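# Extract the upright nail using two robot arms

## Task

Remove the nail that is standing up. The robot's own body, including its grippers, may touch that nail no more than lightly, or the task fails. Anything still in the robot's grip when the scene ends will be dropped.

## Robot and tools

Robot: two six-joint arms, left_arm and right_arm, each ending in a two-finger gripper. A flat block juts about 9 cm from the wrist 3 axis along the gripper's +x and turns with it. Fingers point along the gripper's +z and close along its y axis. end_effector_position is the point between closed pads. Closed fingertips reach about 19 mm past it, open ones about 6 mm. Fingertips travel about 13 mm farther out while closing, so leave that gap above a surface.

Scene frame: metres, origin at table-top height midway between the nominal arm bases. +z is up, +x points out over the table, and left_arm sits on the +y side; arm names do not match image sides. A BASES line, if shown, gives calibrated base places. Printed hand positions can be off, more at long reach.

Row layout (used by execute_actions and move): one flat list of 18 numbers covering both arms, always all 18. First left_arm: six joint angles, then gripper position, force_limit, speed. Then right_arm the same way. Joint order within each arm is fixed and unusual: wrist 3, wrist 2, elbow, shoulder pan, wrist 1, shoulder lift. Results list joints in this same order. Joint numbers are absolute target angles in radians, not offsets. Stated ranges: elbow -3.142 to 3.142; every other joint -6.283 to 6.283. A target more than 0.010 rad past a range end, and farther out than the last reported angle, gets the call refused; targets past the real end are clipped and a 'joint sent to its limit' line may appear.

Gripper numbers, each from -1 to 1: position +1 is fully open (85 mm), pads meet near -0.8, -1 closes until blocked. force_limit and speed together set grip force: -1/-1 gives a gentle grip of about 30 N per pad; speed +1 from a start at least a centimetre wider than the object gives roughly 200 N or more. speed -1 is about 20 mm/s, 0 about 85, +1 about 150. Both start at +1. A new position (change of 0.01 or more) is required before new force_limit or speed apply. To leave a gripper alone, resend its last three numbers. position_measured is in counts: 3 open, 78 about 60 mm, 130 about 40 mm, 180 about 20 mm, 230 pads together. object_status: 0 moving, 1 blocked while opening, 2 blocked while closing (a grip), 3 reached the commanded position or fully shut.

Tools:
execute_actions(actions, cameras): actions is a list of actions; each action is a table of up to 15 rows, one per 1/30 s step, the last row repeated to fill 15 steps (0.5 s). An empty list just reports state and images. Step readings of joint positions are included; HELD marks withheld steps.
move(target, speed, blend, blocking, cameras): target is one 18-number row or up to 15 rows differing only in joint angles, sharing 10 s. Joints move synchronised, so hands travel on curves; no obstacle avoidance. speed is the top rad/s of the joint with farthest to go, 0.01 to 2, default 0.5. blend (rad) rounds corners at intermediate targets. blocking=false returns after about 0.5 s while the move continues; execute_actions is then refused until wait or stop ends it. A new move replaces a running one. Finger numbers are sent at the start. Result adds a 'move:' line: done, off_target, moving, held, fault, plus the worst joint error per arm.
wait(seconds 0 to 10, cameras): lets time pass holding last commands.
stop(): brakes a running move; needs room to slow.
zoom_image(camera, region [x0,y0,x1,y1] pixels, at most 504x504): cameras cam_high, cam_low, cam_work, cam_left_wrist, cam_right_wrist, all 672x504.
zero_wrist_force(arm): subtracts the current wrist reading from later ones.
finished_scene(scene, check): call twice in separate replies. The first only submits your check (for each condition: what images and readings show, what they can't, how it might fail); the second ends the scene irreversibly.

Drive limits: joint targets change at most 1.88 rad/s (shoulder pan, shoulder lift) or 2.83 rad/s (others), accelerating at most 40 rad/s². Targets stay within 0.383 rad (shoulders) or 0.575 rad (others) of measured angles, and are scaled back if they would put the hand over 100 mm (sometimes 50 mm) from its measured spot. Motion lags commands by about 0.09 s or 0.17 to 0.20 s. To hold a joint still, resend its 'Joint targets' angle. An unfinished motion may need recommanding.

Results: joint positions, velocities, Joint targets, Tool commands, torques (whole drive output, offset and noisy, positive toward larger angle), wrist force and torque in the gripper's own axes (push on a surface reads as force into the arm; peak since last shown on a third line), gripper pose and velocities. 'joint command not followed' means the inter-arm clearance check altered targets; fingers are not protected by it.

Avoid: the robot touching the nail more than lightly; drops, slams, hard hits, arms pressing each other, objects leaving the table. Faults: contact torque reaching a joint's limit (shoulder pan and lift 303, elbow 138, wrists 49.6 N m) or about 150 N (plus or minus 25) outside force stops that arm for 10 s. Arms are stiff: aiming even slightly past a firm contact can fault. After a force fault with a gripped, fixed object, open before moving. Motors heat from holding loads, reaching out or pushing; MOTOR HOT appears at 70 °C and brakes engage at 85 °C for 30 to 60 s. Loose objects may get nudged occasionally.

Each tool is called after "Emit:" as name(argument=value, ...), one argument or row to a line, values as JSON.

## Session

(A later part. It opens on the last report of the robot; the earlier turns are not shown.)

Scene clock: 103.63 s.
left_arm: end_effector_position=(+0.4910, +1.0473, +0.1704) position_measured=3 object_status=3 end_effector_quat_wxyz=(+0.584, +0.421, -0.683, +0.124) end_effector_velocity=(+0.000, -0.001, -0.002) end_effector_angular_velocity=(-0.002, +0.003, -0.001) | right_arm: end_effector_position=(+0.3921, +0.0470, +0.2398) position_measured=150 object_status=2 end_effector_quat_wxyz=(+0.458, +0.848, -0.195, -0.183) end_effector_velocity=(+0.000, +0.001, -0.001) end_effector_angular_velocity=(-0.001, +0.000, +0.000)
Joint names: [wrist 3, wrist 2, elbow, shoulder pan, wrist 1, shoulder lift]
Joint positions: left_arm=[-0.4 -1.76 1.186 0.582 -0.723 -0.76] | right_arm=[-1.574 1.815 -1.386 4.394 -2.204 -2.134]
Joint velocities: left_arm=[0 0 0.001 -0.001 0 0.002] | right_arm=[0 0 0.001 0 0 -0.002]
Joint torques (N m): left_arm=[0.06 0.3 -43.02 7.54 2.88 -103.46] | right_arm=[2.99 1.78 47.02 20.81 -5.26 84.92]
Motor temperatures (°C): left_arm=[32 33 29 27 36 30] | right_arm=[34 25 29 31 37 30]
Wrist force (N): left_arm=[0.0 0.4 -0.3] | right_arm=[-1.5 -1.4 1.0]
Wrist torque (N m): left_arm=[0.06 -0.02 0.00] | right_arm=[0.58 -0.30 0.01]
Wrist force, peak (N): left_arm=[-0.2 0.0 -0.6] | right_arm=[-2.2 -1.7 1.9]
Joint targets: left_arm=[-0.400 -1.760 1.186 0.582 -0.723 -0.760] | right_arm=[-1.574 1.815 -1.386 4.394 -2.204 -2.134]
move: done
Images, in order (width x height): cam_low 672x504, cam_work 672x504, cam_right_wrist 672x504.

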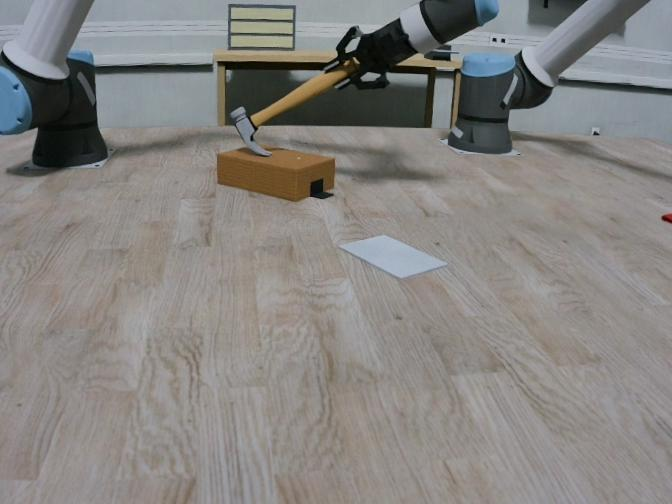

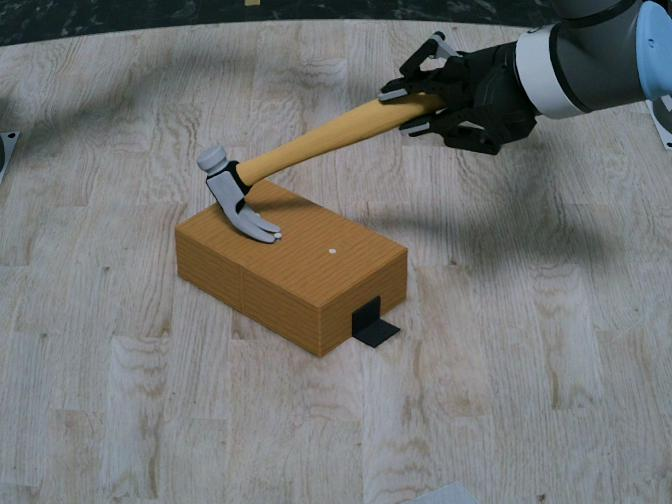

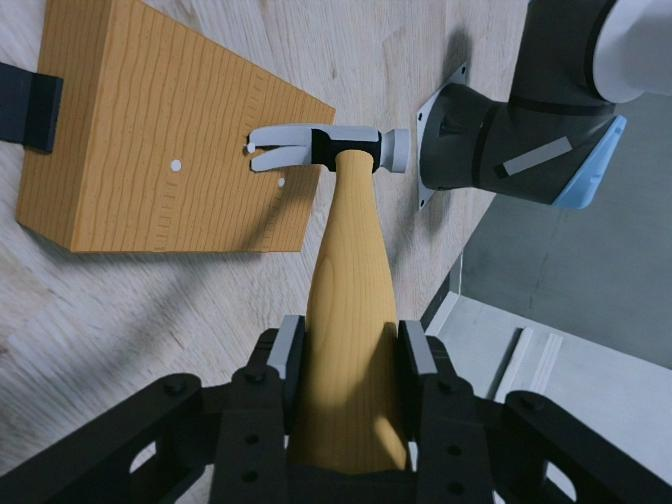

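Emit:
move(
  target=[
    [-0.4,-1.76,1.186,0.582,-0.723,-0.76,1,1,1,-1.574,1.815,-1.3950,4.397,-2.2013,-2.1286,-1,1,-1],
    [-0.4,-1.76,1.186,0.582,-0.723,-0.76,1,1,1,-1.574,1.815,-1.3670,4.3985,-2.2122,-2.1460,-1,1,-1],
  ],
  speed=0.06,
  cameras=["cam_work","cam_right_wrist","cam_low"],
)

Emit:
zoom_image(
  camera="cam_work",
  region=[180, 160, 340, 280],
)

Emit:
zoom_image(
  camera="cam_right_wrist",
  region=[120, 80, 320, 230],
)

Emit:
zoom_image(
  camera="cam_low",
  region=[200, 90, 320, 180],
)

Scene clock: 105.37 s.
left_arm: end_effector_position=(+0.4910, +1.0473, +0.1704) position_measured=3 object_status=3 end_effector_quat_wxyz=(+0.584, +0.421, -0.683, +0.124) end_effector_velocity=(-0.001, +0.001, +0.001) end_effector_angular_velocity=(+0.001, -0.001, +0.001) | right_arm: end_effector_position=(+0.3917, +0.0556, +0.2398) position_measured=150 object_status=2 end_effector_quat_wxyz=(+0.458, +0.848, -0.193, -0.182) end_effector_velocity=(-0.001, +0.001, -0.001) end_effector_angular_velocity=(-0.001, +0.000, +0.001)
Joint names: [wrist 3, wrist 2, elbow, shoulder pan, wrist 1, shoulder lift]
Joint positions: left_arm=[-0.4 -1.76 1.186 0.582 -0.723 -0.76] | right_arm=[-1.574 1.815 -1.367 4.398 -2.212 -2.146]
Joint velocities: left_arm=[0 0 0 0.001 0 -0.001] | right_arm=[0 0 0.002 0.001 -0.001 -0.002]
Joint torques (N m): left_arm=[-0.16 0.35 -42.21 9.81 3.1 -101.01] | right_arm=[2.39 2.95 73.45 26.22 1.77 103.01]
Motor temperatures (°C): left_arm=[32 33 29 27 36 30] | right_arm=[34 25 29 31 37 30]
Wrist force (N): left_arm=[-0.1 0.2 -0.4] | right_arm=[11.6 -2.7 40.2]
Wrist torque (N m): left_arm=[0.03 0.01 0.00] | right_arm=[-1.61 -0.07 0.77]
Wrist force, peak (N): left_arm=[-0.2 0.0 -0.6] | right_arm=[12.2 -6.4 44.4]
Joint targets: left_arm=[-0.400 -1.760 1.186 0.582 -0.723 -0.760] | right_arm=[-1.574 1.815 -1.367 4.399 -2.212 -2.146]
move: done
Images, in order (width x height): cam_low 672x504, cam_work 672x504, cam_right_wrist 672x504.

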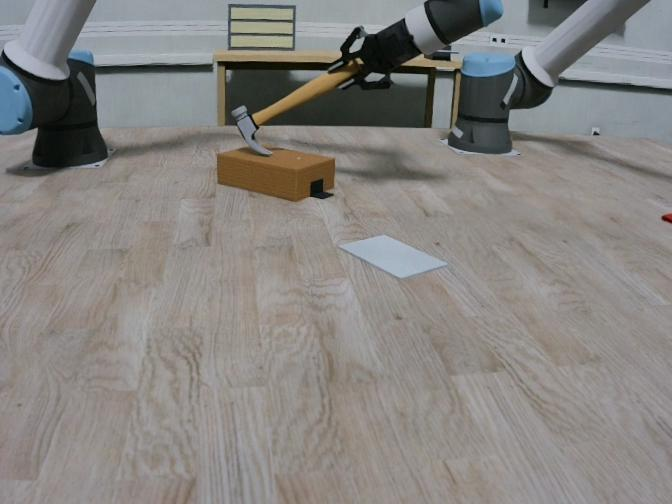

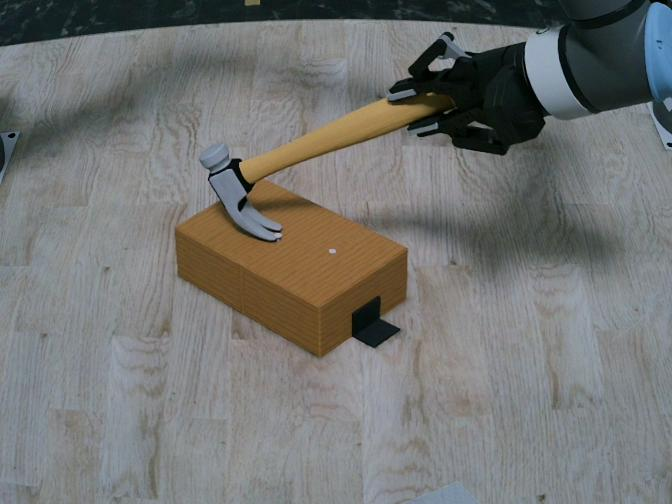

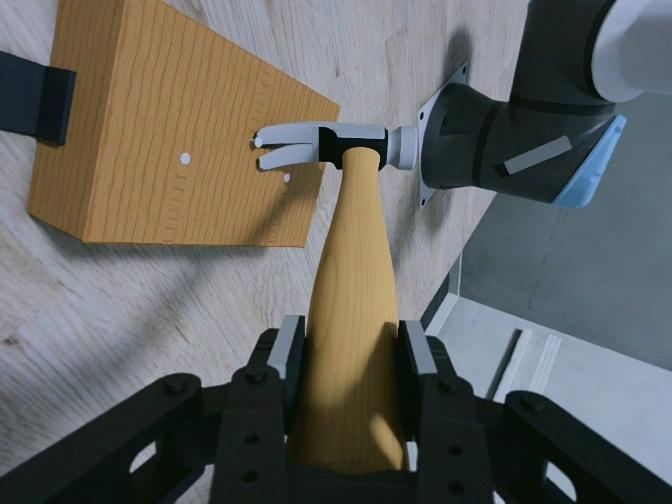

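Scaled by 3.150 from the camera's 672x504 image, which has a finer 960x720 frame.

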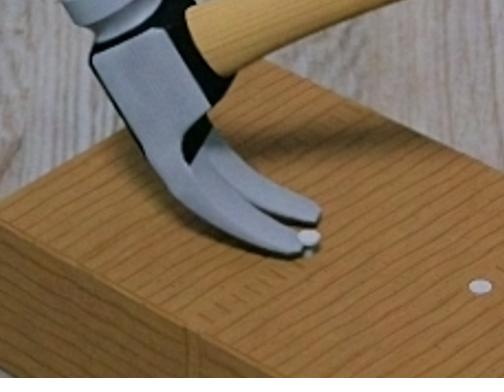

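Scaled by 2.520 from the camera's 672x504 image, which has a finer 960x720 frame.

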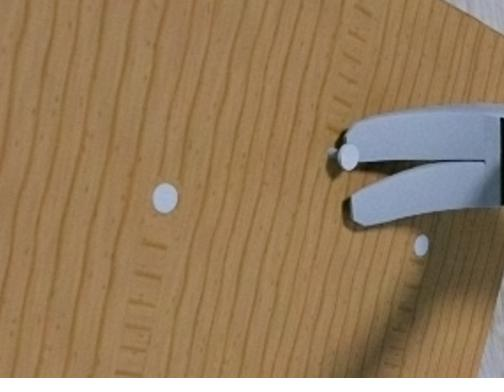

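Scaled by 4.200 from the camera's 672x504 image, which has a finer 960x720 frame.

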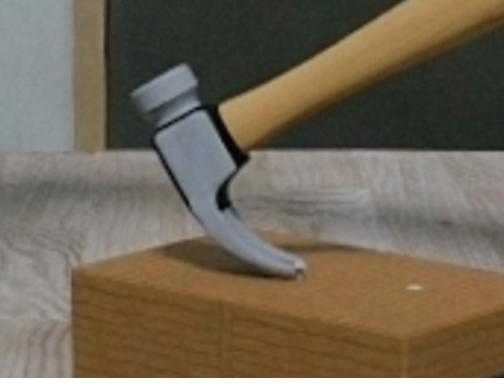

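Emit:
move(
  target=[
    [-0.4,-1.76,1.186,0.582,-0.723,-0.76,1,1,1,-1.574,1.815,-1.4020,4.3985,-2.1985,-2.1242,-1,1,-1],
    [-0.4,-1.76,1.186,0.582,-0.723,-0.76,1,1,1,-1.574,1.815,-1.4000,4.388,-2.1993,-2.1254,-1,1,-1],
    [-0.4,-1.76,1.186,0.582,-0.723,-0.76,1,1,1,-1.574,1.815,-1.3740,4.388,-2.2095,-2.1416,-1,1,-1],
  ],
  speed=0.06,
  cameras=["cam_work","cam_right_wrist"],
)

Emit:
zoom_image(
  camera="cam_work",
  region=[180, 160, 340, 280],
)

Emit:
zoom_image(
  camera="cam_right_wrist",
  region=[120, 80, 320, 230],
)

Scene clock: 107.50 s.
left_arm: end_effector_position=(+0.4910, +1.0473, +0.1704) position_measured=3 object_status=3 end_effector_quat_wxyz=(+0.584, +0.421, -0.683, +0.124) end_effector_velocity=(+0.000, +0.000, +0.001) end_effector_angular_velocity=(+0.000, -0.001, +0.000) | right_arm: end_effector_position=(+0.3973, +0.0496, +0.2399) position_measured=150 object_status=2 end_effector_quat_wxyz=(+0.457, +0.847, -0.198, -0.184) end_effector_velocity=(+0.000, +0.001, -0.001) end_effector_angular_velocity=(+0.000, +0.000, +0.000)
Joint names: [wrist 3, wrist 2, elbow, shoulder pan, wrist 1, shoulder lift]
Joint positions: left_arm=[-0.4 -1.76 1.186 0.582 -0.723 -0.76] | right_arm=[-1.574 1.815 -1.374 4.388 -2.209 -2.142]
Joint velocities: left_arm=[0 0 0 0 0 -0.001] | right_arm=[0 0 0.002 0 0 -0.002]
Joint torques (N m): left_arm=[-0.24 0.35 -42.45 7.58 2.73 -104.13] | right_arm=[0.94 -2.06 47.13 -17.49 -5.28 87.09]
Motor temperatures (°C): left_arm=[32 33 29 27 36 30] | right_arm=[34 25 29 31 37 30]
Wrist force (N): left_arm=[0.0 -0.1 -0.2] | right_arm=[-2.0 -1.2 1.2]
Wrist torque (N m): left_arm=[-0.02 -0.01 0.00] | right_arm=[0.62 -0.26 -0.02]
Wrist force, peak (N): left_arm=[0.1 0.3 -0.5] | right_arm=[12.6 -4.4 43.8]
Joint targets: left_arm=[-0.400 -1.760 1.186 0.582 -0.723 -0.760] | right_arm=[-1.574 1.815 -1.374 4.388 -2.209 -2.142]
move: done
Images, in order (width x height): cam_work 672x504, cam_right_wrist 672x504.

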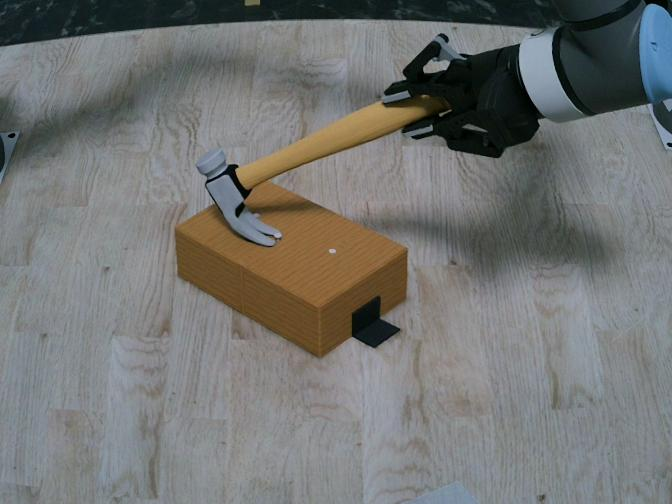

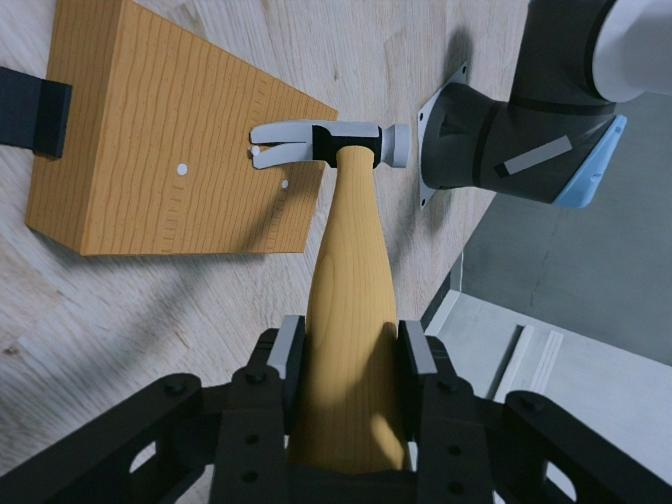

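Scaled by 3.150 from the camera's 672x504 image, which has a finer 960x720 frame.

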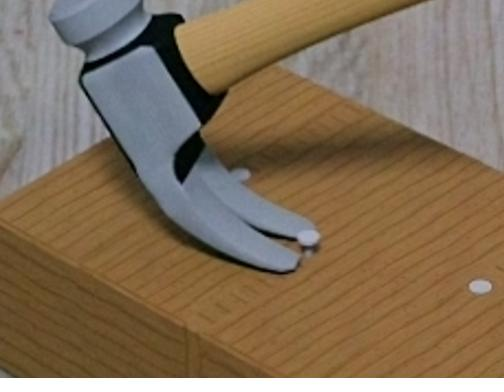

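Scaled by 2.520 from the camera's 672x504 image, which has a finer 960x720 frame.

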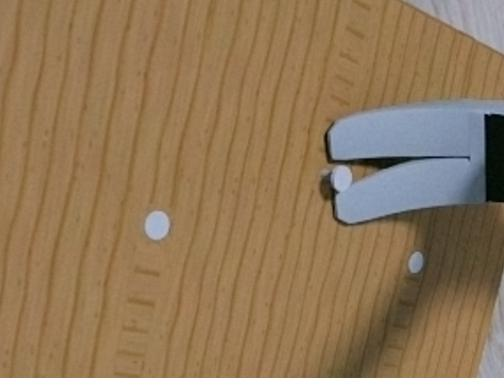

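Emit:
move(
  target=[-0.4,-1.76,1.186,0.582,-0.723,-0.76,1,1,1,-1.574,1.815,-1.3490,4.390,-2.2189,-2.1572,-1,1,-1],
  speed=0.05,
  cameras=["cam_work","cam_right_wrist"],
)

Emit:
zoom_image(
  camera="cam_work",
  region=[180, 160, 340, 280],
)

Emit:
zoom_image(
  camera="cam_right_wrist",
  region=[120, 80, 320, 230],
)

Scene clock: 108.70 s.
left_arm: end_effector_position=(+0.4910, +1.0473, +0.1704) position_measured=3 object_status=3 end_effector_quat_wxyz=(+0.584, +0.421, -0.683, +0.124) end_effector_velocity=(+0.000, +0.000, +0.000) end_effector_angular_velocity=(+0.000, +0.000, +0.000) | right_arm: end_effector_position=(+0.3993, +0.0597, +0.2397) position_measured=150 object_status=2 end_effector_quat_wxyz=(+0.458, +0.847, -0.197, -0.184) end_effector_velocity=(-0.001, +0.001, +0.000) end_effector_angular_velocity=(-0.001, +0.000, +0.001)
Joint names: [wrist 3, wrist 2, elbow, shoulder pan, wrist 1, shoulder lift]
Joint positions: left_arm=[-0.4 -1.76 1.186 0.582 -0.723 -0.76] | right_arm=[-1.574 1.815 -1.349 4.39 -2.219 -2.157]
Joint velocities: left_arm=[0 0 0 0 0 0] | right_arm=[0 0 0.001 0.001 -0.001 -0.001]
Joint torques (N m): left_arm=[0.1 -0.12 -42.7 6.96 2.48 -104.68] | right_arm=[-0.06 -2.2 46.52 19.99 -5.46 86.43]
Motor temperatures (°C): left_arm=[32 33 29 27 36 30] | right_arm=[34 25 29 31 37 30]
Wrist force (N): left_arm=[0.0 0.2 -0.3] | right_arm=[-2.4 -1.1 1.6]
Wrist torque (N m): left_arm=[0.04 -0.01 0.00] | right_arm=[0.64 -0.13 -0.02]
Wrist force, peak (N): left_arm=[0.1 0.3 -0.5] | right_arm=[-2.4 -1.1 1.6]
Joint targets: left_arm=[-0.400 -1.760 1.186 0.582 -0.723 -0.760] | right_arm=[-1.574 1.815 -1.349 4.390 -2.219 -2.157]
move: done
Images, in order (width x height): cam_work 672x504, cam_right_wrist 672x504.

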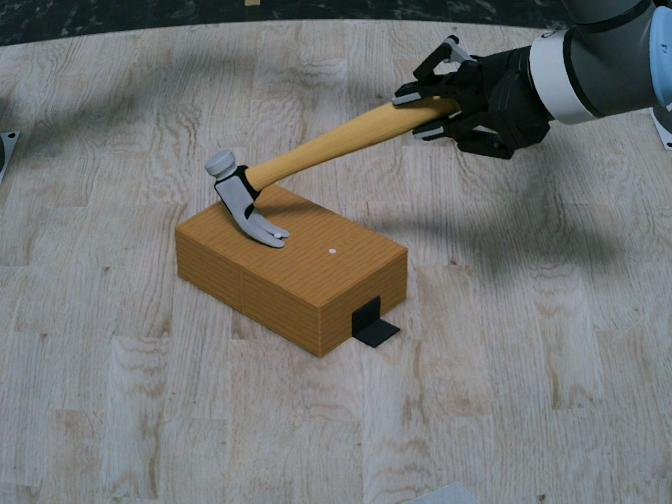

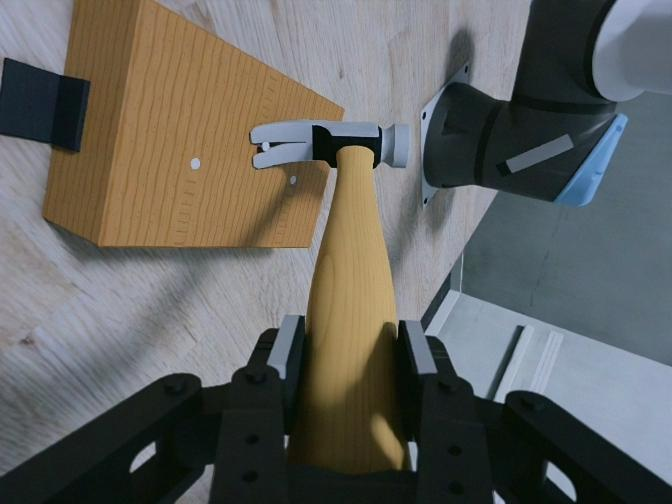

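Scaled by 3.150 from the camera's 672x504 image, which has a finer 960x720 frame.

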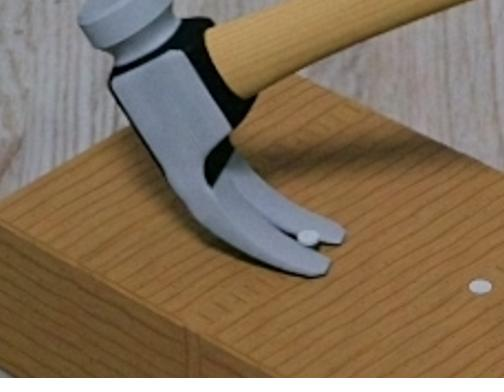

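Scaled by 2.520 from the camera's 672x504 image, which has a finer 960x720 frame.

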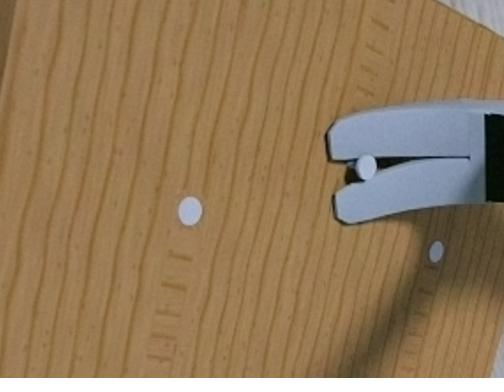

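Emit:
move(
  target=[-0.4,-1.76,1.186,0.582,-0.723,-0.76,1,1,1,-1.574,1.815,-1.3250,4.391,-2.2278,-2.1720,-1,1,-1],
  speed=0.04,
  cameras=["cam_work","cam_right_wrist","cam_low"],
)

Emit:
zoom_image(
  camera="cam_work",
  region=[180, 160, 340, 280],
)

Emit:
zoom_image(
  camera="cam_right_wrist",
  region=[120, 80, 320, 230],
)

Emit:
zoom_image(
  camera="cam_low",
  region=[200, 90, 320, 180],
)

Scene clock: 109.97 s.
left_arm: end_effector_position=(+0.4910, +1.0473, +0.1704) position_measured=3 object_status=3 end_effector_quat_wxyz=(+0.584, +0.421, -0.683, +0.124) end_effector_velocity=(+0.000, +0.000, +0.000) end_effector_angular_velocity=(+0.000, +0.001, -0.001) | right_arm: end_effector_position=(+0.4017, +0.0689, +0.2394) position_measured=150 object_status=2 end_effector_quat_wxyz=(+0.458, +0.848, -0.197, -0.183) end_effector_velocity=(+0.001, +0.000, +0.001) end_effector_angular_velocity=(+0.000, +0.000, -0.002)
Joint names: [wrist 3, wrist 2, elbow, shoulder pan, wrist 1, shoulder lift]
Joint positions: left_arm=[-0.4 -1.76 1.186 0.582 -0.723 -0.76] | right_arm=[-1.574 1.815 -1.325 4.391 -2.228 -2.172]
Joint velocities: left_arm=[0 0 0 0 0 0.001] | right_arm=[0 0 0.002 -0.002 -0.001 -0.001]
Joint torques (N m): left_arm=[-0.02 -0.32 -41.68 8.41 2.91 -101.54] | right_arm=[-0.78 8.65 70.14 28.33 -0.18 108.38]
Motor temperatures (°C): left_arm=[32 33 29 27 36 30] | right_arm=[34 25 29 31 37 30]
Wrist force (N): left_arm=[-0.1 0.1 0.0] | right_arm=[11.4 -5.4 40.0]
Wrist torque (N m): left_arm=[0.01 0.02 0.00] | right_arm=[-0.57 0.05 0.40]
Wrist force, peak (N): left_arm=[0.3 0.2 -0.3] | right_arm=[11.5 -9.5 43.3]
Joint targets: left_arm=[-0.400 -1.760 1.186 0.582 -0.723 -0.760] | right_arm=[-1.574 1.815 -1.325 4.391 -2.228 -2.172]
move: done
Images, in order (width x height): cam_low 672x504, cam_work 672x504, cam_right_wrist 672x504.

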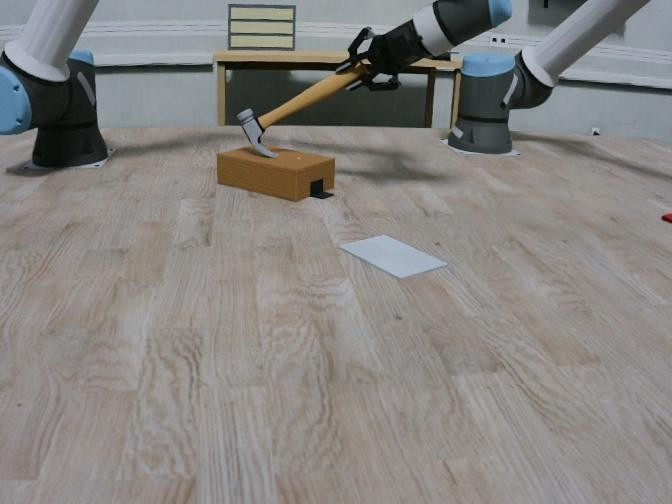

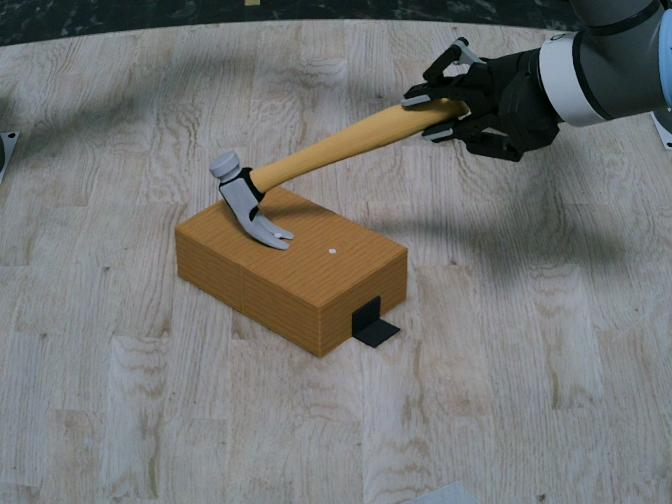

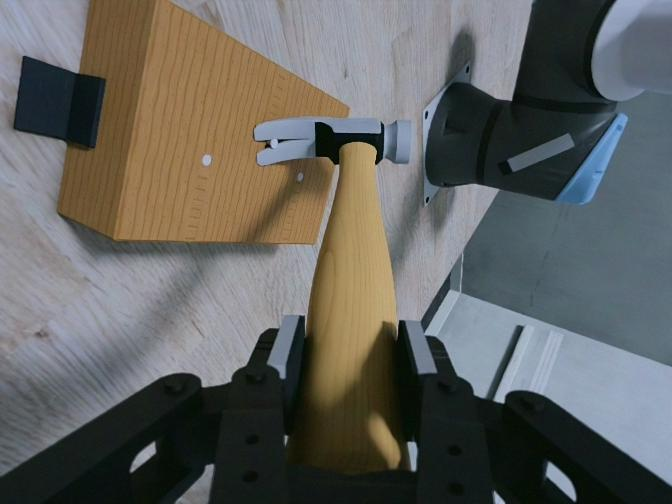

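Scaled by 3.150 from the camera's 672x504 image, which has a finer 960x720 frame.

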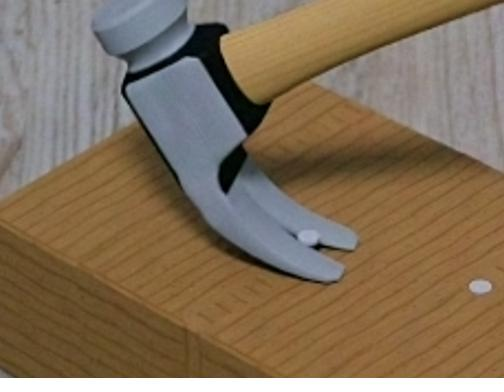

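Scaled by 2.520 from the camera's 672x504 image, which has a finer 960x720 frame.

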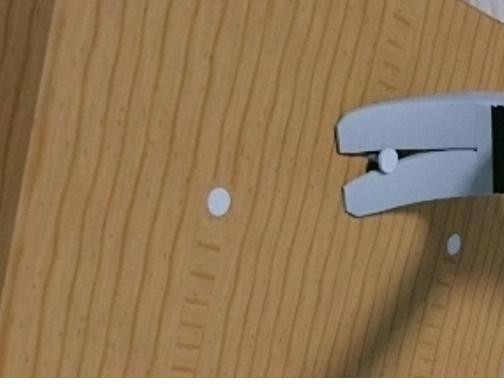

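Scaled by 4.200 from the camera's 672x504 image, which has a finer 960x720 frame.

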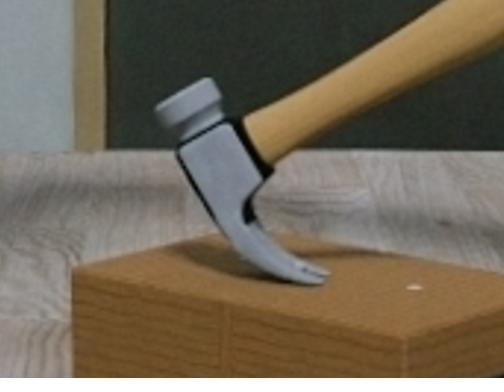

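Emit:
move(
  target=[-0.4,-1.76,1.186,0.582,-0.723,-0.76,1,1,1,-1.574,1.815,-1.413,4.391,-2.1248,-2.0818,-1,1,-1],
  speed=0.06,
  cameras=["cam_work","cam_low"],
)

Emit:
zoom_image(
  camera="cam_work",
  region=[180, 160, 340, 280],
)

Emit:
zoom_image(
  camera="cam_low",
  region=[200, 90, 320, 180],
)

Scene clock: 114.20 s.
left_arm: end_effector_position=(+0.4910, +1.0473, +0.1704) position_measured=3 object_status=3 end_effector_quat_wxyz=(+0.584, +0.421, -0.683, +0.124) end_effector_velocity=(+0.000, +0.000, +0.000) end_effector_angular_velocity=(+0.000, +0.000, +0.001) | right_arm: end_effector_position=(+0.3954, +0.0505, +0.2533) position_measured=150 object_status=2 end_effector_quat_wxyz=(+0.411, +0.872, -0.195, -0.179) end_effector_velocity=(+0.000, +0.000, +0.000) end_effector_angular_velocity=(+0.002, +0.000, +0.000)
Joint names: [wrist 3, wrist 2, elbow, shoulder pan, wrist 1, shoulder lift]
Joint positions: left_arm=[-0.4 -1.76 1.186 0.582 -0.723 -0.76] | right_arm=[-1.574 1.815 -1.413 4.391 -2.125 -2.082]
Joint velocities: left_arm=[0 -0.001 -0.001 0 0 0] | right_arm=[0 0 -0.002 0 0.002 0.001]
Joint torques (N m): left_arm=[0.39 0.06 -42.22 6.95 3.24 -100.13] | right_arm=[-2.08 -2.39 27.66 12.6 4.96 99.47]
Motor temperatures (°C): left_arm=[32 33 29 27 36 30] | right_arm=[34 25 29 31 37 30]
Wrist force (N): left_arm=[0.0 0.2 -0.1] | right_arm=[-4.9 7.7 -12.7]
Wrist torque (N m): left_arm=[0.04 -0.02 0.00] | right_arm=[-0.50 -0.50 0.18]
Wrist force, peak (N): left_arm=[0.0 0.4 -0.6] | right_arm=[11.9 -6.0 41.6]
Joint targets: left_arm=[-0.400 -1.760 1.186 0.582 -0.723 -0.760] | right_arm=[-1.574 1.815 -1.413 4.391 -2.125 -2.082]
move: done
Images, in order (width x height): cam_low 672x504, cam_work 672x504.

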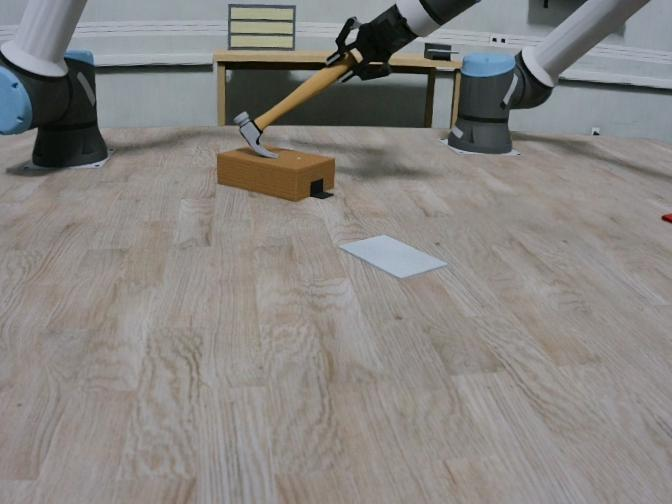

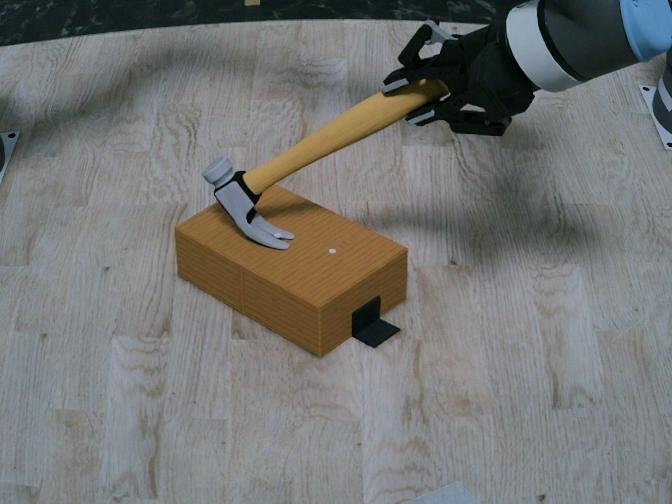

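Scaled by 3.150 from the camera's 672x504 image, which has a finer 960x720 frame.

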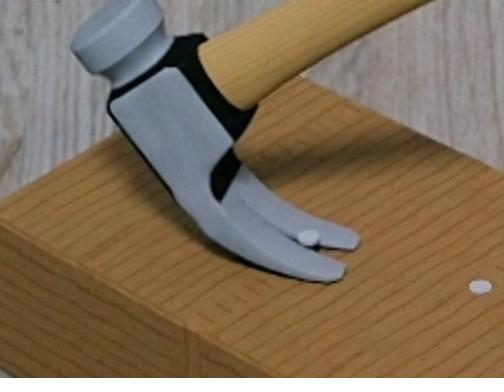

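Scaled by 4.200 from the camera's 672x504 image, which has a finer 960x720 frame.

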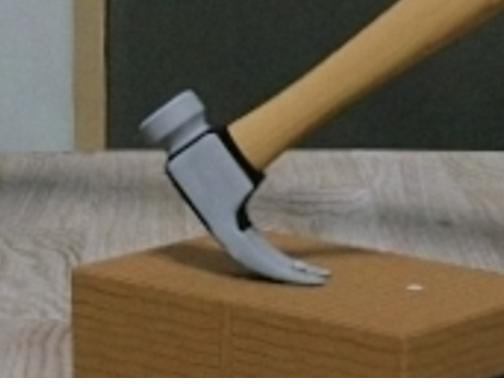

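Tracking well with low force; continuing the lever.

Emit:
move(
  target=[-0.4,-1.76,1.186,0.582,-0.723,-0.76,1,1,1,-1.574,1.815,-1.5148,4.391,-2.0059,-1.9767,-1,1,-1],
  speed=0.08,
  cameras=["cam_work","cam_low"],
)

Emit:
zoom_image(
  camera="cam_work",
  region=[180, 160, 340, 280],
)

Emit:
zoom_image(
  camera="cam_low",
  region=[200, 90, 320, 180],
)

Scene clock: 116.33 s.
left_arm: end_effector_position=(+0.4910, +1.0473, +0.1704) position_measured=3 object_status=3 end_effector_quat_wxyz=(+0.584, +0.421, -0.683, +0.124) end_effector_velocity=(+0.001, +0.000, +0.000) end_effector_angular_velocity=(+0.000, +0.000, -0.001) | right_arm: end_effector_position=(+0.3879, +0.0280, +0.2681) position_measured=150 object_status=2 end_effector_quat_wxyz=(+0.356, +0.898, -0.192, -0.173) end_effector_velocity=(+0.000, -0.001, -0.001) end_effector_angular_velocity=(-0.002, +0.000, -0.001)
Joint names: [wrist 3, wrist 2, elbow, shoulder pan, wrist 1, shoulder lift]
Joint positions: left_arm=[-0.4 -1.76 1.186 0.582 -0.723 -0.76] | right_arm=[-1.574 1.815 -1.515 4.391 -2.006 -1.977]
Joint velocities: left_arm=[0 0 -0.001 -0.001 0 0] | right_arm=[0 0 -0.001 -0.001 0 0]
Joint torques (N m): left_arm=[0.1 -0.37 -41.49 5 3.4 -100.96] | right_arm=[-2.31 -2.33 33.35 -5.09 5.36 96.49]
Motor temperatures (°C): left_arm=[32 33 29 27 36 30] | right_arm=[34 25 29 31 37 30]
Wrist force (N): left_arm=[-0.2 -0.1 -0.3] | right_arm=[-2.9 4.0 -4.0]
Wrist torque (N m): left_arm=[-0.01 0.02 0.00] | right_arm=[-0.43 -0.33 0.16]
Wrist force, peak (N): left_arm=[0.2 0.4 -0.4] | right_arm=[-5.7 8.5 -15.1]
Joint targets: left_arm=[-0.400 -1.760 1.186 0.582 -0.723 -0.760] | right_arm=[-1.574 1.815 -1.515 4.391 -2.006 -1.977]
move: done
Images, in order (width x height): cam_low 672x504, cam_work 672x504.

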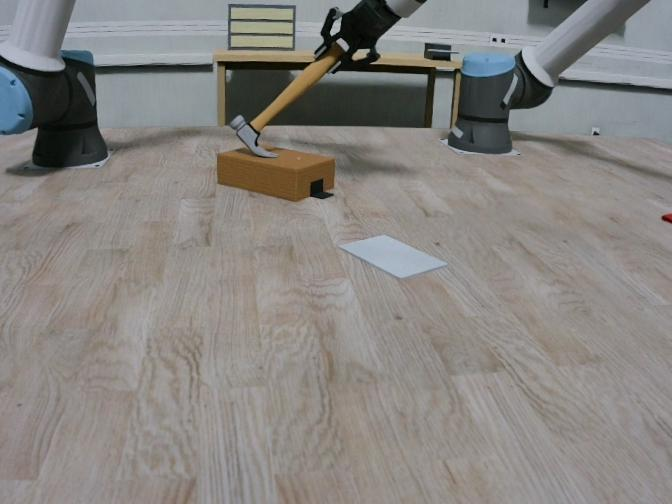

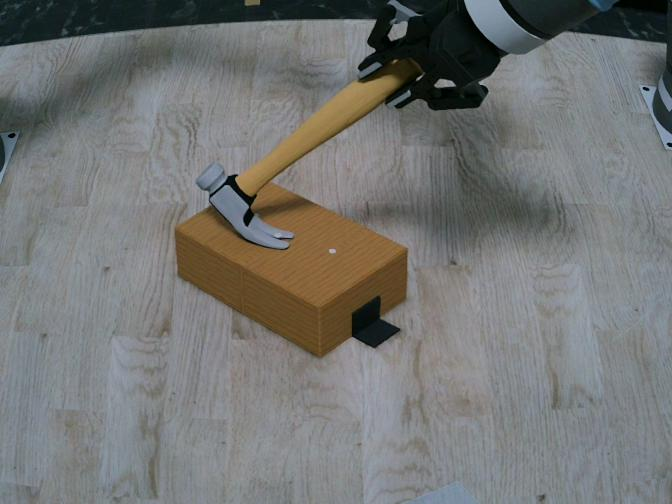

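Scaled by 3.150 from the camera's 672x504 image, which has a finer 960x720 frame.

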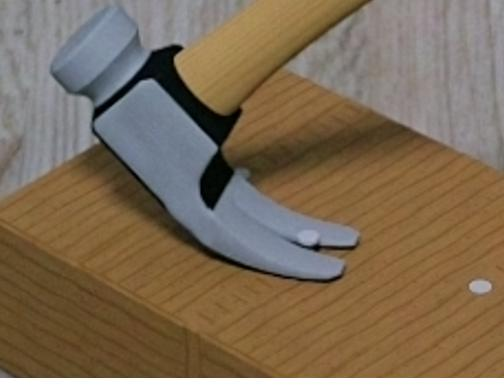

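Scaled by 4.200 from the camera's 672x504 image, which has a finer 960x720 frame.

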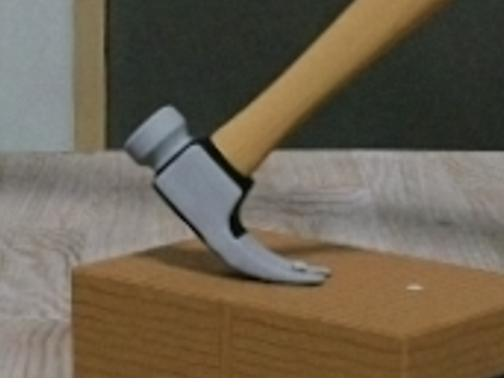

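Emit:
move(
  target=[-0.4,-1.76,1.186,0.582,-0.723,-0.76,1,1,1,-1.574,1.815,-1.626,4.391,-1.8786,-1.861,-1,1,-1],
  speed=0.07,
  cameras=["cam_work","cam_low"],
)

Emit:
zoom_image(
  camera="cam_low",
  region=[200, 90, 320, 180],
)

Scene clock: 118.77 s.
left_arm: end_effector_position=(+0.4910, +1.0473, +0.1704) position_measured=3 object_status=3 end_effector_quat_wxyz=(+0.584, +0.421, -0.683, +0.124) end_effector_velocity=(+0.000, +0.000, +0.000) end_effector_angular_velocity=(+0.000, +0.000, -0.001) | right_arm: end_effector_position=(+0.3790, +0.0014, +0.2826) position_measured=150 object_status=2 end_effector_quat_wxyz=(+0.296, +0.922, -0.188, -0.166) end_effector_velocity=(+0.001, -0.001, +0.000) end_effector_angular_velocity=(+0.001, +0.000, -0.002)
Joint names: [wrist 3, wrist 2, elbow, shoulder pan, wrist 1, shoulder lift]
Joint positions: left_arm=[-0.4 -1.76 1.186 0.582 -0.723 -0.76] | right_arm=[-1.574 1.815 -1.626 4.391 -1.879 -1.861]
Joint velocities: left_arm=[0 0 0 0 0 0] | right_arm=[0 0 -0.001 -0.003 0.002 0]
Joint torques (N m): left_arm=[0.16 0.36 -41.11 6.96 3.37 -103.37] | right_arm=[-2.1 1.7 38.15 -14.52 4.92 93.59]
Motor temperatures (°C): left_arm=[32 33 29 27 36 30] | right_arm=[34 25 29 31 37 30]
Wrist force (N): left_arm=[0.1 0.3 -0.4] | right_arm=[-1.2 -1.3 3.1]
Wrist torque (N m): left_arm=[0.04 -0.03 0.00] | right_arm=[0.34 -0.16 0.04]
Wrist force, peak (N): left_arm=[-0.3 0.4 -0.5] | right_arm=[-3.3 4.0 -4.2]
Joint targets: left_arm=[-0.400 -1.760 1.186 0.582 -0.723 -0.760] | right_arm=[-1.574 1.815 -1.626 4.391 -1.879 -1.861]
move: done
Images, in order (width x height): cam_low 672x504, cam_work 672x504.

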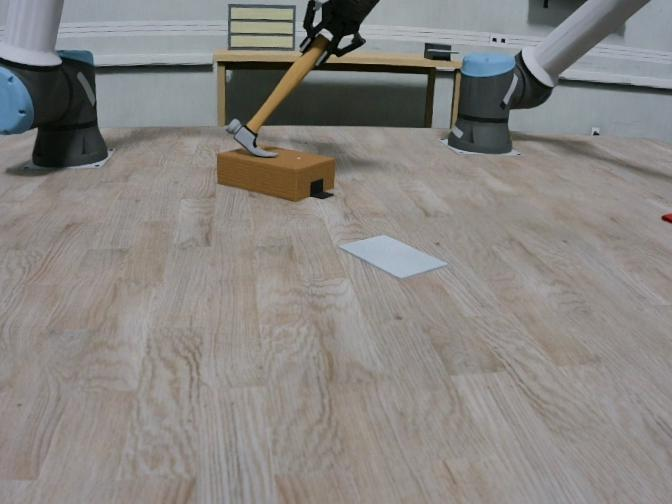

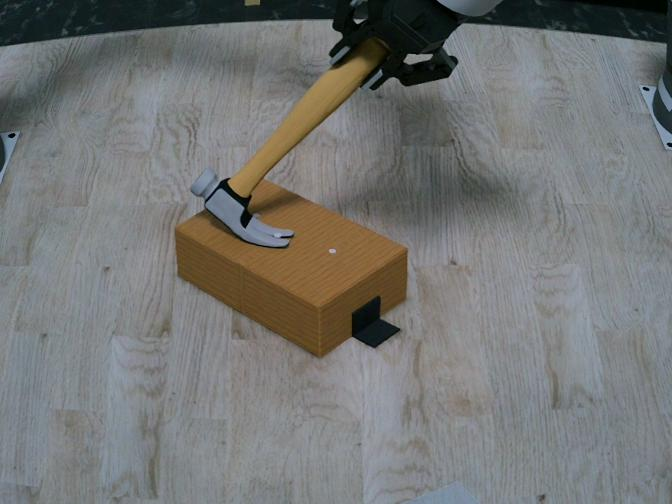

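Scaled by 4.200 from the camera's 672x504 image, which has a finer 960x720 frame.

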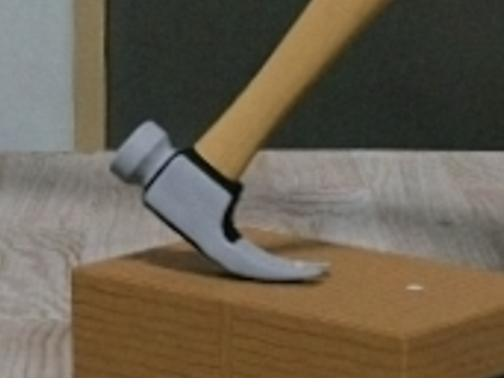

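Emit:
move(
  target=[-0.4,-1.76,1.186,0.582,-0.723,-0.76,1,1,1,-1.574,1.815,-1.7347,4.391,-1.7522,-1.7487,-1,1,-1],
  speed=0.06,
  cameras=["cam_work","cam_low"],
)

Emit:
zoom_image(
  camera="cam_low",
  region=[200, 90, 320, 180],
)

Emit:
zoom_image(
  camera="cam_work",
  region=[180, 160, 340, 280],
)

Scene clock: 121.43 s.
left_arm: end_effector_position=(+0.4910, +1.0473, +0.1704) position_measured=3 object_status=3 end_effector_quat_wxyz=(+0.584, +0.421, -0.683, +0.124) end_effector_velocity=(+0.000, -0.001, +0.000) end_effector_angular_velocity=(-0.001, +0.001, -0.001) | right_arm: end_effector_position=(+0.3702, -0.0250, +0.2936) position_measured=150 object_status=2 end_effector_quat_wxyz=(+0.234, +0.941, -0.184, -0.158) end_effector_velocity=(+0.000, +0.000, +0.000) end_effector_angular_velocity=(+0.002, +0.000, +0.001)
Joint names: [wrist 3, wrist 2, elbow, shoulder pan, wrist 1, shoulder lift]
Joint positions: left_arm=[-0.4 -1.76 1.186 0.582 -0.723 -0.76] | right_arm=[-1.574 1.815 -1.735 4.391 -1.752 -1.749]
Joint velocities: left_arm=[0 0 0.001 -0.001 0 0] | right_arm=[-0.001 0 -0.001 0 0.002 0.001]
Joint torques (N m): left_arm=[0.27 0.25 -40.7 6.16 3.6 -106.12] | right_arm=[-2.3 6.14 55.54 -6.26 2.73 109.53]
Motor temperatures (°C): left_arm=[32 33 29 27 36 30] | right_arm=[34 25 29 31 37 30]
Wrist force (N): left_arm=[0.0 0.2 -0.2] | right_arm=[17.8 -28.2 32.3]
Wrist torque (N m): left_arm=[0.03 -0.01 0.00] | right_arm=[-0.33 0.23 0.23]
Wrist force, peak (N): left_arm=[0.3 0.4 -0.4] | right_arm=[19.3 -30.1 32.5]
Joint targets: left_arm=[-0.400 -1.760 1.186 0.582 -0.723 -0.760] | right_arm=[-1.574 1.815 -1.735 4.391 -1.752 -1.749]
move: done
Images, in order (width x height): cam_low 672x504, cam_work 672x504.

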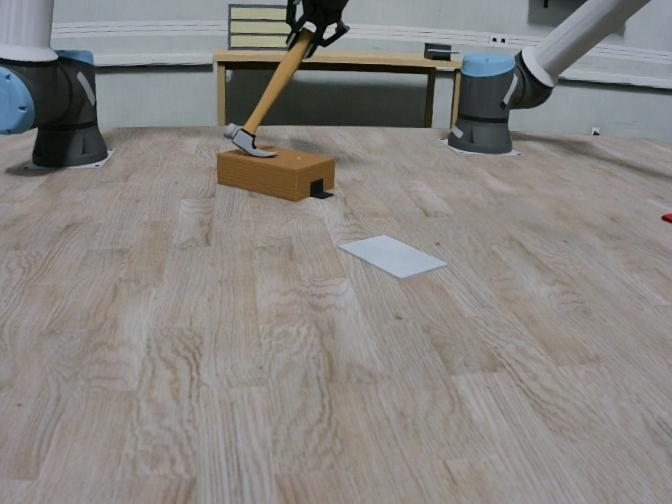

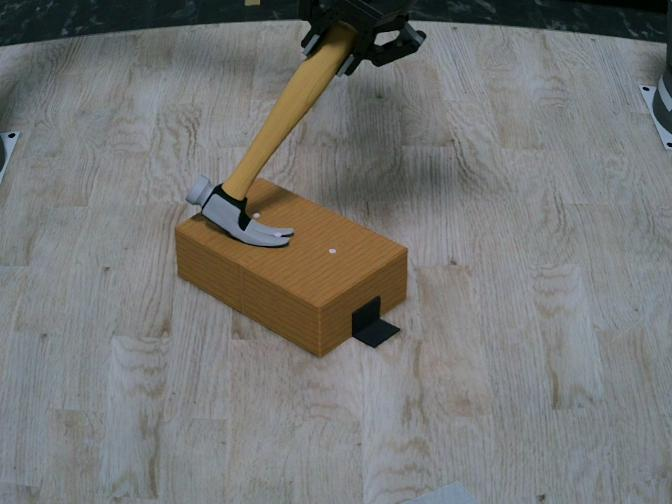

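Scaled by 4.200 from the camera's 672x504 image, which has a finer 960x720 frame.

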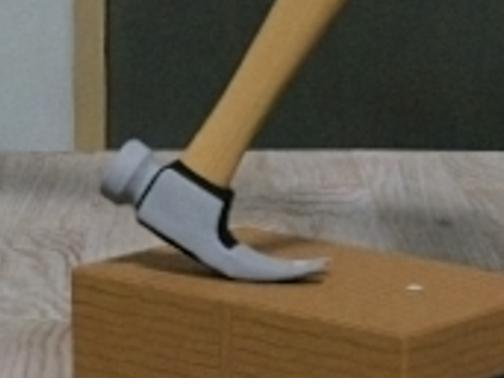

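Scaled by 3.150 from the camera's 672x504 image, which has a finer 960x720 frame.

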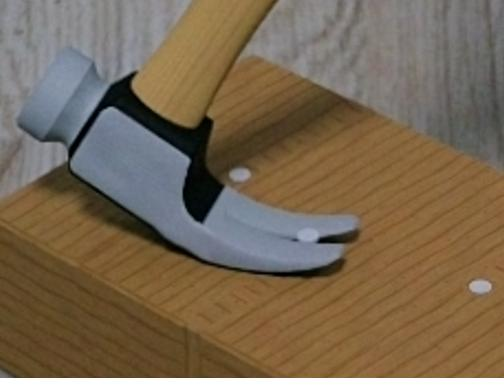

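Emit:
move(
  target=[-0.4,-1.76,1.186,0.582,-0.723,-0.76,1,1,1,-1.574,1.815,-1.790,4.391,-1.688,-1.692,-1,1,-1],
  speed=0.05,
  cameras=["cam_work","cam_low"],
)

Emit:
zoom_image(
  camera="cam_low",
  region=[200, 90, 320, 180],
)

Emit:
zoom_image(
  camera="cam_work",
  region=[180, 160, 340, 280],
)

Scene clock: 123.33 s.
left_arm: end_effector_position=(+0.4910, +1.0473, +0.1704) position_measured=3 object_status=3 end_effector_quat_wxyz=(+0.584, +0.421, -0.683, +0.124) end_effector_velocity=(+0.000, +0.001, -0.001) end_effector_angular_velocity=(+0.000, +0.001, +0.001) | right_arm: end_effector_position=(+0.3656, -0.0387, +0.2980) position_measured=150 object_status=2 end_effector_quat_wxyz=(+0.203, +0.950, -0.181, -0.154) end_effector_velocity=(-0.001, +0.000, -0.001) end_effector_angular_velocity=(+0.001, +0.000, +0.002)
Joint names: [wrist 3, wrist 2, elbow, shoulder pan, wrist 1, shoulder lift]
Joint positions: left_arm=[-0.4 -1.76 1.186 0.582 -0.723 -0.76] | right_arm=[-1.574 1.815 -1.79 4.391 -1.688 -1.692]
Joint velocities: left_arm=[0 0 -0.001 0.001 0 0.002] | right_arm=[0 0 -0.002 0.002 0.002 0]
Joint torques (N m): left_arm=[-0.11 -0.01 -41.55 9.79 3.86 -103.94] | right_arm=[-2.43 9.18 48.85 17.51 1.11 104.49]
Motor temperatures (°C): left_arm=[32 33 29 27 36 30] | right_arm=[34 25 29 31 37 30]
Wrist force (N): left_arm=[0.3 0.3 -0.3] | right_arm=[15.9 -31.1 24.4]
Wrist torque (N m): left_arm=[0.04 -0.06 0.00] | right_arm=[-0.45 0.13 0.13]
Wrist force, peak (N): left_arm=[0.1 0.6 -0.3] | right_arm=[18.6 -31.1 32.5]
Joint targets: left_arm=[-0.400 -1.760 1.186 0.582 -0.723 -0.760] | right_arm=[-1.574 1.815 -1.790 4.391 -1.688 -1.692]
move: done
Images, in order (width x height): cam_low 672x504, cam_work 672x504.

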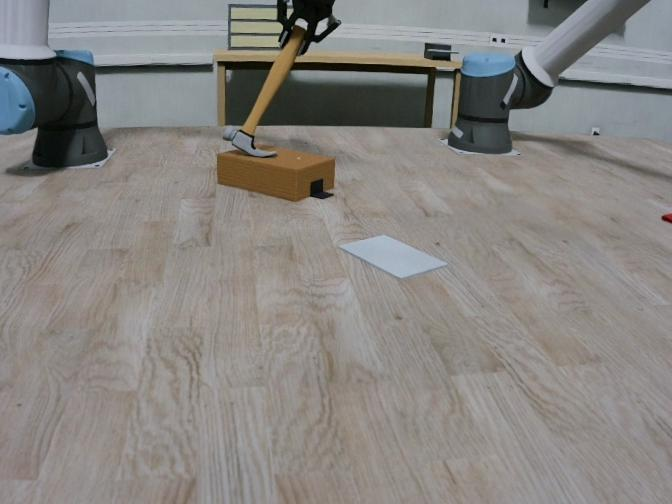

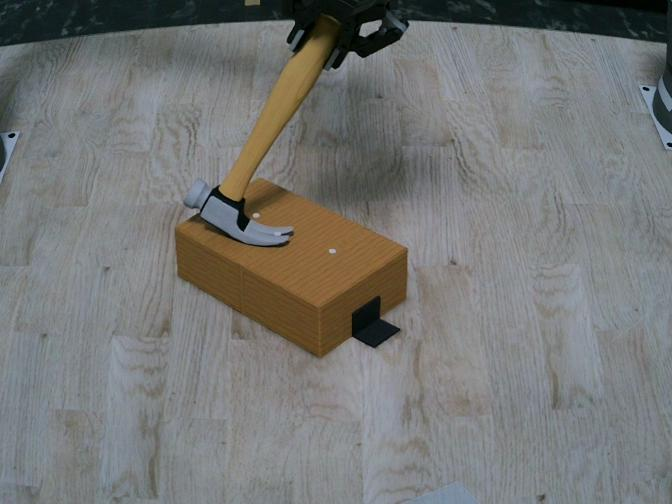

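Scaled by 4.200 from the camera's 672x504 image, which has a finer 960x720 frame.

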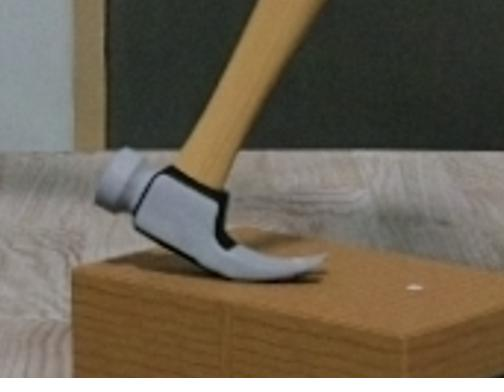

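Scaled by 3.150 from the camera's 672x504 image, which has a finer 960x720 frame.

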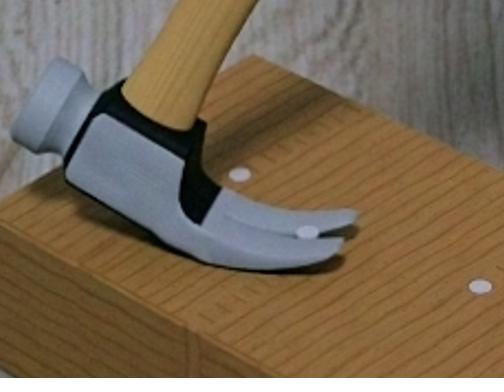

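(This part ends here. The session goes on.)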